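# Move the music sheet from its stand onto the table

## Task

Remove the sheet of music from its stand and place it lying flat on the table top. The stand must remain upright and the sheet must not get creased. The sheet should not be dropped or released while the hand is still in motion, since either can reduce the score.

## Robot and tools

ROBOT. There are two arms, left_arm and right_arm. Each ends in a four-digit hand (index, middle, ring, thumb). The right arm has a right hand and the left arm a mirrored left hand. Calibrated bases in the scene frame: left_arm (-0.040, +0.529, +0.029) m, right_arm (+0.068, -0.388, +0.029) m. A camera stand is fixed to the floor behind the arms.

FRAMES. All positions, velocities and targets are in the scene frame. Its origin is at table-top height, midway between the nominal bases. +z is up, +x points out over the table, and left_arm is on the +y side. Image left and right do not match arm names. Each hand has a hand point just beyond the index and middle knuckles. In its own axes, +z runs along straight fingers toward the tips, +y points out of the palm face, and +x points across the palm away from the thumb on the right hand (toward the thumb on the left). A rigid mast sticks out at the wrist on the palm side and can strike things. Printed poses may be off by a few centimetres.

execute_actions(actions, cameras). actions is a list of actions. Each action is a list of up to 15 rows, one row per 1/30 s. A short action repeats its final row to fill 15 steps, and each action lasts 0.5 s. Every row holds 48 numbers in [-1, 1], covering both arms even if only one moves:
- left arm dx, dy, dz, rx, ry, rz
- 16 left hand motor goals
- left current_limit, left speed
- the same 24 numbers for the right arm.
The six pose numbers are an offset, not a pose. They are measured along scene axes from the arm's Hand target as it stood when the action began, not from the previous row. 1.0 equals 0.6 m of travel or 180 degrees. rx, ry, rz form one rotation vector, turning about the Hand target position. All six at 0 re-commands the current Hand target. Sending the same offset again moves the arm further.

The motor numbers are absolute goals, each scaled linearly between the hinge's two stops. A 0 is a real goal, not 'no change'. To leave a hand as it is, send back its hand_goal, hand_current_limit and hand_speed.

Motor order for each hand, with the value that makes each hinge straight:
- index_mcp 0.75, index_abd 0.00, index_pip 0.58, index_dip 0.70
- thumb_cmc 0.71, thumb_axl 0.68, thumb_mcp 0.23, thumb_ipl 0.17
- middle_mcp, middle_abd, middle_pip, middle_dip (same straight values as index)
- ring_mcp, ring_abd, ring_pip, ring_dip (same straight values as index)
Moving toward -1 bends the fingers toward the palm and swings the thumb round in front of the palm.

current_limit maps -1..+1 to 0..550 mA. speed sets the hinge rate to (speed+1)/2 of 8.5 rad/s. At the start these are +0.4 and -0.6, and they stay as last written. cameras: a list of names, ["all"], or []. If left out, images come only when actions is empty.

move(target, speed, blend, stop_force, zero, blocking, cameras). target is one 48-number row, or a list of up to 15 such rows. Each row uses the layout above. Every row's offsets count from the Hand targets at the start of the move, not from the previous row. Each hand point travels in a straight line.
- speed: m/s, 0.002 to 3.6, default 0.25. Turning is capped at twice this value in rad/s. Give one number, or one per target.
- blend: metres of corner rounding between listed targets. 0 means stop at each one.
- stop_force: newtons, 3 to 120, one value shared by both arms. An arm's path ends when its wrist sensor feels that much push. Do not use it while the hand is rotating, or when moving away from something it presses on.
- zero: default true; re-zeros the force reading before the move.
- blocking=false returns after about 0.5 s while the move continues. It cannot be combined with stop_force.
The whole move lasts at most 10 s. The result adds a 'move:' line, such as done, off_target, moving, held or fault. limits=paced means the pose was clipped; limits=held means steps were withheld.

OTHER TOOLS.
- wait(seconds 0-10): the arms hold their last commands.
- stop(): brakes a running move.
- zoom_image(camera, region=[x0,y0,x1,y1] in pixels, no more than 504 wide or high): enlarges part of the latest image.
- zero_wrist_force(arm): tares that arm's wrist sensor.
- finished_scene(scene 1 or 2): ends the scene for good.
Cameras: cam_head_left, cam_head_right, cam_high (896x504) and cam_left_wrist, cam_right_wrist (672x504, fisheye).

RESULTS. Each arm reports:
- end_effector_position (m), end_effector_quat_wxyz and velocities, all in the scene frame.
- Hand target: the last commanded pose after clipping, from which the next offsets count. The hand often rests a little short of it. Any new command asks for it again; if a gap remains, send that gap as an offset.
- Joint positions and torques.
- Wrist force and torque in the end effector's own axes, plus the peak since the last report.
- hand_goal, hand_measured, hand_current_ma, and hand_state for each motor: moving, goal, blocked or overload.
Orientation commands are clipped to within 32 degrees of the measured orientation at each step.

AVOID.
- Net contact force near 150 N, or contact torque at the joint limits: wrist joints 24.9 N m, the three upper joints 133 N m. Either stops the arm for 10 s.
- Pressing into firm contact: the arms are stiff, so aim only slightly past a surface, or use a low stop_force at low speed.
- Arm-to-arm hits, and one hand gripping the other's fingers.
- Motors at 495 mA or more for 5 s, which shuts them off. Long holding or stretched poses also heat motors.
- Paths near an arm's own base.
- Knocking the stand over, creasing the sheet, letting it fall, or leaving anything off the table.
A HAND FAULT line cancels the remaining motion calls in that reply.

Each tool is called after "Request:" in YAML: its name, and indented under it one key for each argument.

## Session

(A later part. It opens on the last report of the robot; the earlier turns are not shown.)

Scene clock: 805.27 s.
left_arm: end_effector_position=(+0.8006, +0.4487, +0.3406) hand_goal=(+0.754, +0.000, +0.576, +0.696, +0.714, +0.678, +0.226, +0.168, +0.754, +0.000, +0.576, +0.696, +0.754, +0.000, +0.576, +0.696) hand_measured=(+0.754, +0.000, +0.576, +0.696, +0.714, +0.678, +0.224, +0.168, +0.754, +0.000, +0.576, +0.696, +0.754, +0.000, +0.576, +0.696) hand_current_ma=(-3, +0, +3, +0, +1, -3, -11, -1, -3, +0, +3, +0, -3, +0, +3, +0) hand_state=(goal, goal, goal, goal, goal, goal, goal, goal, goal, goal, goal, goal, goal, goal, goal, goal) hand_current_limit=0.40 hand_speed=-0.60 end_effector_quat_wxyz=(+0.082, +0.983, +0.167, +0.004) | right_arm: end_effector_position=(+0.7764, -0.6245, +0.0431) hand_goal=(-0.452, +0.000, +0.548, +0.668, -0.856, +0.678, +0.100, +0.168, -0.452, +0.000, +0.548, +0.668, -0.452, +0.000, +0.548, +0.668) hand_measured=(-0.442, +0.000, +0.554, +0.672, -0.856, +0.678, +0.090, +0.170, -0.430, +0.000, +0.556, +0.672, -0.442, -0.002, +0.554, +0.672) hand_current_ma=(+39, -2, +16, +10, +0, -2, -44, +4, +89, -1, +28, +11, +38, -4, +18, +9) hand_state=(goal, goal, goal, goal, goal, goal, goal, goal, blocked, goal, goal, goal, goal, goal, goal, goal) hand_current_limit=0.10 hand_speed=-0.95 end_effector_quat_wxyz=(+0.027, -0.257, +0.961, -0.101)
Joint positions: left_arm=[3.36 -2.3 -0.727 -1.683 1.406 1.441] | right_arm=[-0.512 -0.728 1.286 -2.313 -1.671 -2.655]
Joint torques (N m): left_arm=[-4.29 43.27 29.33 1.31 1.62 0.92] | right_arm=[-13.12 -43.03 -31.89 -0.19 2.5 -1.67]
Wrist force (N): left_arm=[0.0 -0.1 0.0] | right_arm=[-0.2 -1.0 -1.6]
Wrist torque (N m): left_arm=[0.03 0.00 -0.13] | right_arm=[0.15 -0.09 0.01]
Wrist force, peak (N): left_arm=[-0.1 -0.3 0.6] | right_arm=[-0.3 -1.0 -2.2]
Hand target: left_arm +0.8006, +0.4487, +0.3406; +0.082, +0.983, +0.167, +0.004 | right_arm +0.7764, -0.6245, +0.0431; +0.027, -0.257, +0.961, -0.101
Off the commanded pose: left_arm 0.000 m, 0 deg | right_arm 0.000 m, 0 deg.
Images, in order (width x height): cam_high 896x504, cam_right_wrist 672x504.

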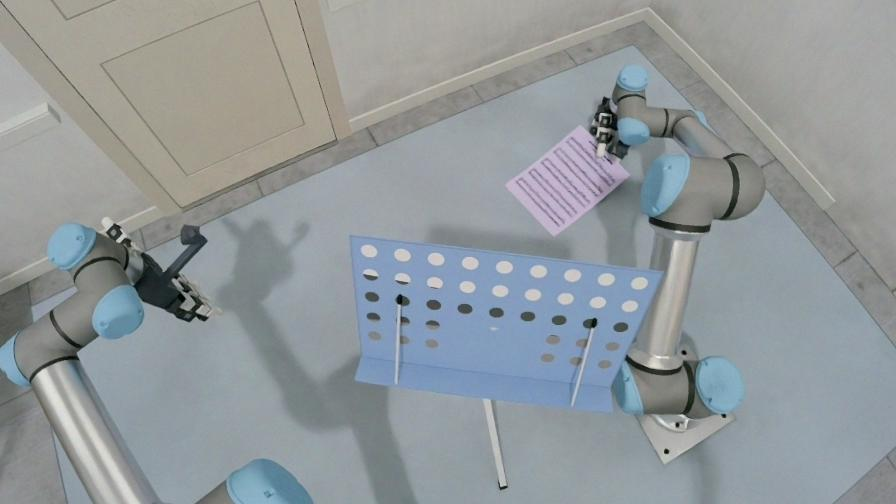

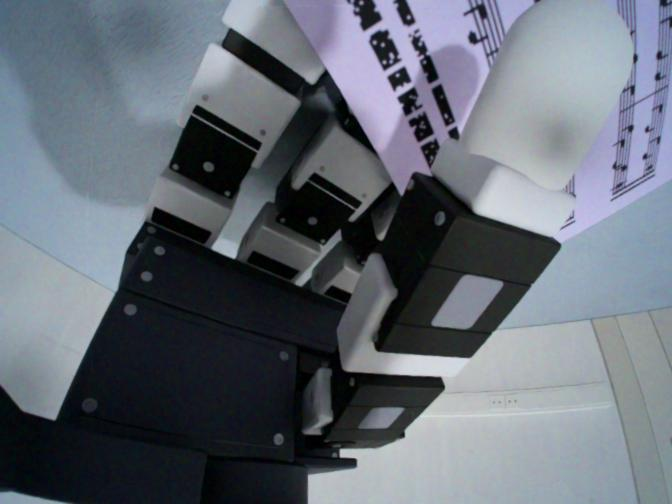

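Request:
move:
  target: [0,0,0,0,0,0,0.754,0.0,0.576,0.696,0.714,0.678,0.226,0.168,0.754,0.0,0.576,0.696,0.754,0.0,0.576,0.696,0.4,-0.6,0.075,-0.13,0.003,0,0,0,-0.452,0,0.547,0.667,-0.857,0.677,0.1,0.168,-0.452,0,0.547,0.667,-0.452,0,0.547,0.667,0.1,-0.95]
  speed: 0.4
  cameras: ["cam_head_left","cam_high","cam_right_wrist"]

Request:
zoom_image:
  camera: "cam_high"
  region: [480, 60, 680, 260]

Scene clock: 837.87 s.
left_arm: end_effector_position=(+0.8006, +0.4487, +0.3406) hand_goal=(+0.754, +0.000, +0.576, +0.696, +0.714, +0.678, +0.226, +0.168, +0.754, +0.000, +0.576, +0.696, +0.754, +0.000, +0.576, +0.696) hand_measured=(+0.754, +0.000, +0.576, +0.696, +0.714, +0.678, +0.224, +0.168, +0.754, +0.000, +0.576, +0.696, +0.754, +0.000, +0.576, +0.696) hand_current_ma=(-3, +0, +3, +0, +1, -3, -11, -1, -3, +0, +3, +0, -3, +0, +3, +0) hand_state=(goal, goal, goal, goal, goal, goal, goal, goal, goal, goal, goal, goal, goal, goal, goal, goal) hand_current_limit=0.40 hand_speed=-0.60 end_effector_quat_wxyz=(+0.082, +0.983, +0.167, +0.004) | right_arm: end_effector_position=(+0.8214, -0.7025, +0.0449) hand_goal=(-0.452, +0.000, +0.548, +0.668, -0.856, +0.678, +0.100, +0.168, -0.452, +0.000, +0.548, +0.668, -0.452, +0.000, +0.548, +0.668) hand_measured=(-0.442, +0.000, +0.554, +0.672, -0.856, +0.678, +0.090, +0.170, -0.430, +0.000, +0.556, +0.672, -0.442, -0.002, +0.554, +0.672) hand_current_ma=(+39, -2, +16, +10, +0, -2, -43, +4, +86, -1, +27, +11, +38, -4, +18, +9) hand_state=(goal, goal, goal, goal, goal, goal, goal, goal, blocked, goal, goal, goal, goal, goal, goal, goal) hand_current_limit=0.10 hand_speed=-0.95 end_effector_quat_wxyz=(+0.027, -0.257, +0.961, -0.101)
Joint positions: left_arm=[3.36 -2.3 -0.727 -1.683 1.406 1.441] | right_arm=[-0.564 -0.558 0.947 -2.149 -1.661 -2.707]
Joint torques (N m): left_arm=[-4.5 43 29.67 1.29 1.74 1] | right_arm=[-13.17 -48.52 -34.1 -0.22 -2.01 -1.64]
Wrist force (N): left_arm=[0.2 0.0 -0.1] | right_arm=[-0.1 -0.9 -2.4]
Wrist torque (N m): left_arm=[0.04 -0.02 -0.12] | right_arm=[0.21 -0.09 0.02]
Wrist force, peak (N): left_arm=[0.4 -0.4 0.2] | right_arm=[-0.2 -2.4 -2.0]
Hand target: left_arm +0.8006, +0.4487, +0.3406; +0.082, +0.983, +0.167, +0.004 | right_arm +0.8214, -0.7025, +0.0449; +0.027, -0.257, +0.961, -0.101
Off the commanded pose: left_arm 0.000 m, 0 deg | right_arm 0.000 m, 0 deg.
move: done
Images, in order (width x height): cam_head_left 896x504, cam_high 896x504, cam_right_wrist 672x504.

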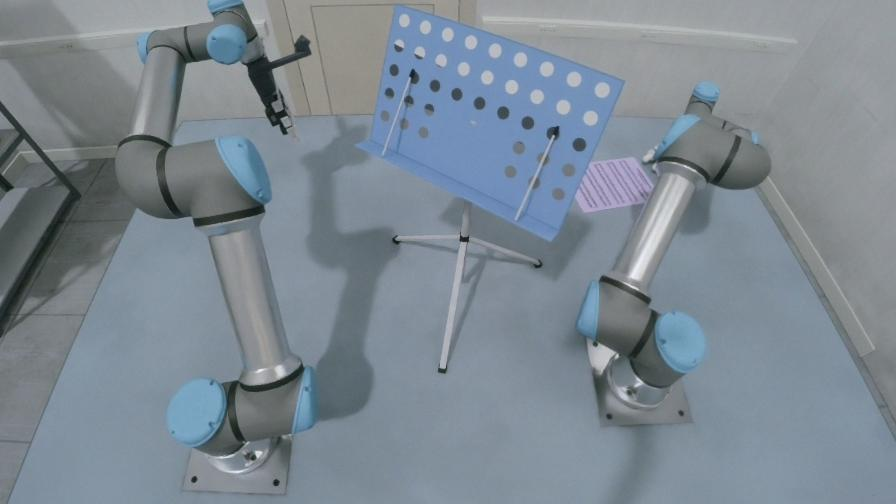

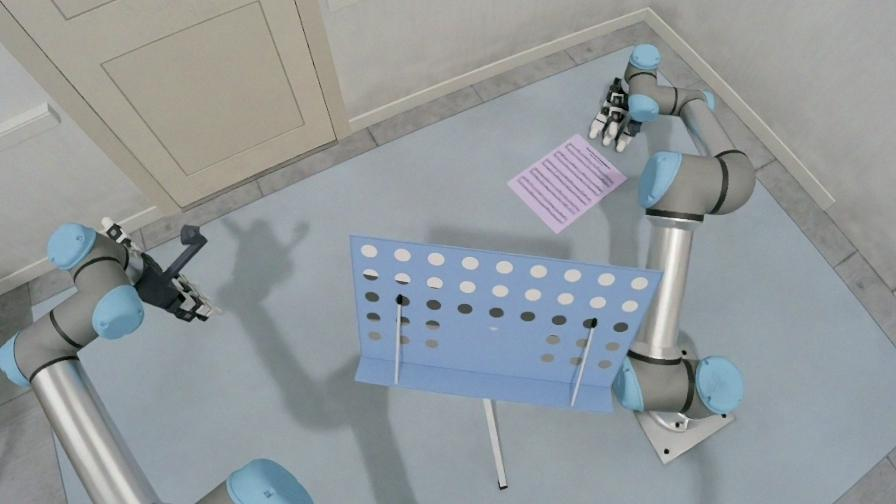

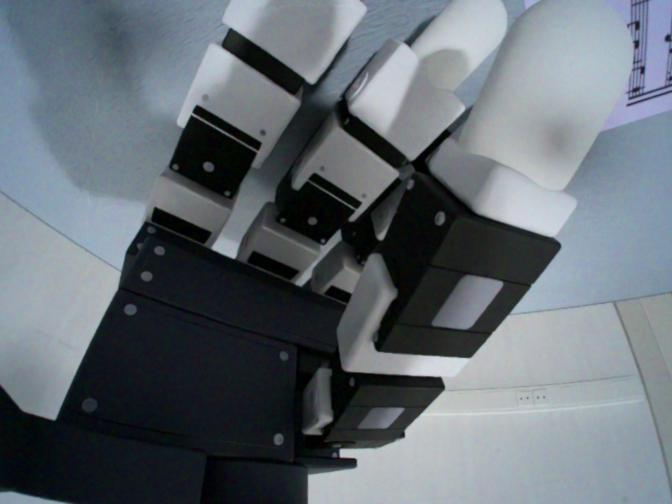

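Scaled by 2.520 from the camera's 896x504 image, which has a finer 1280x720 frame.

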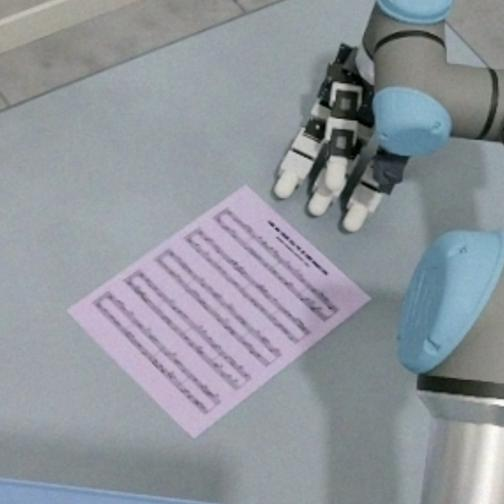

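The sheet is lying flat on the table, nothing is touching it, and the stand is still up.

Request:
finished_scene:
  scene: 2

The scene is finished: the task was done.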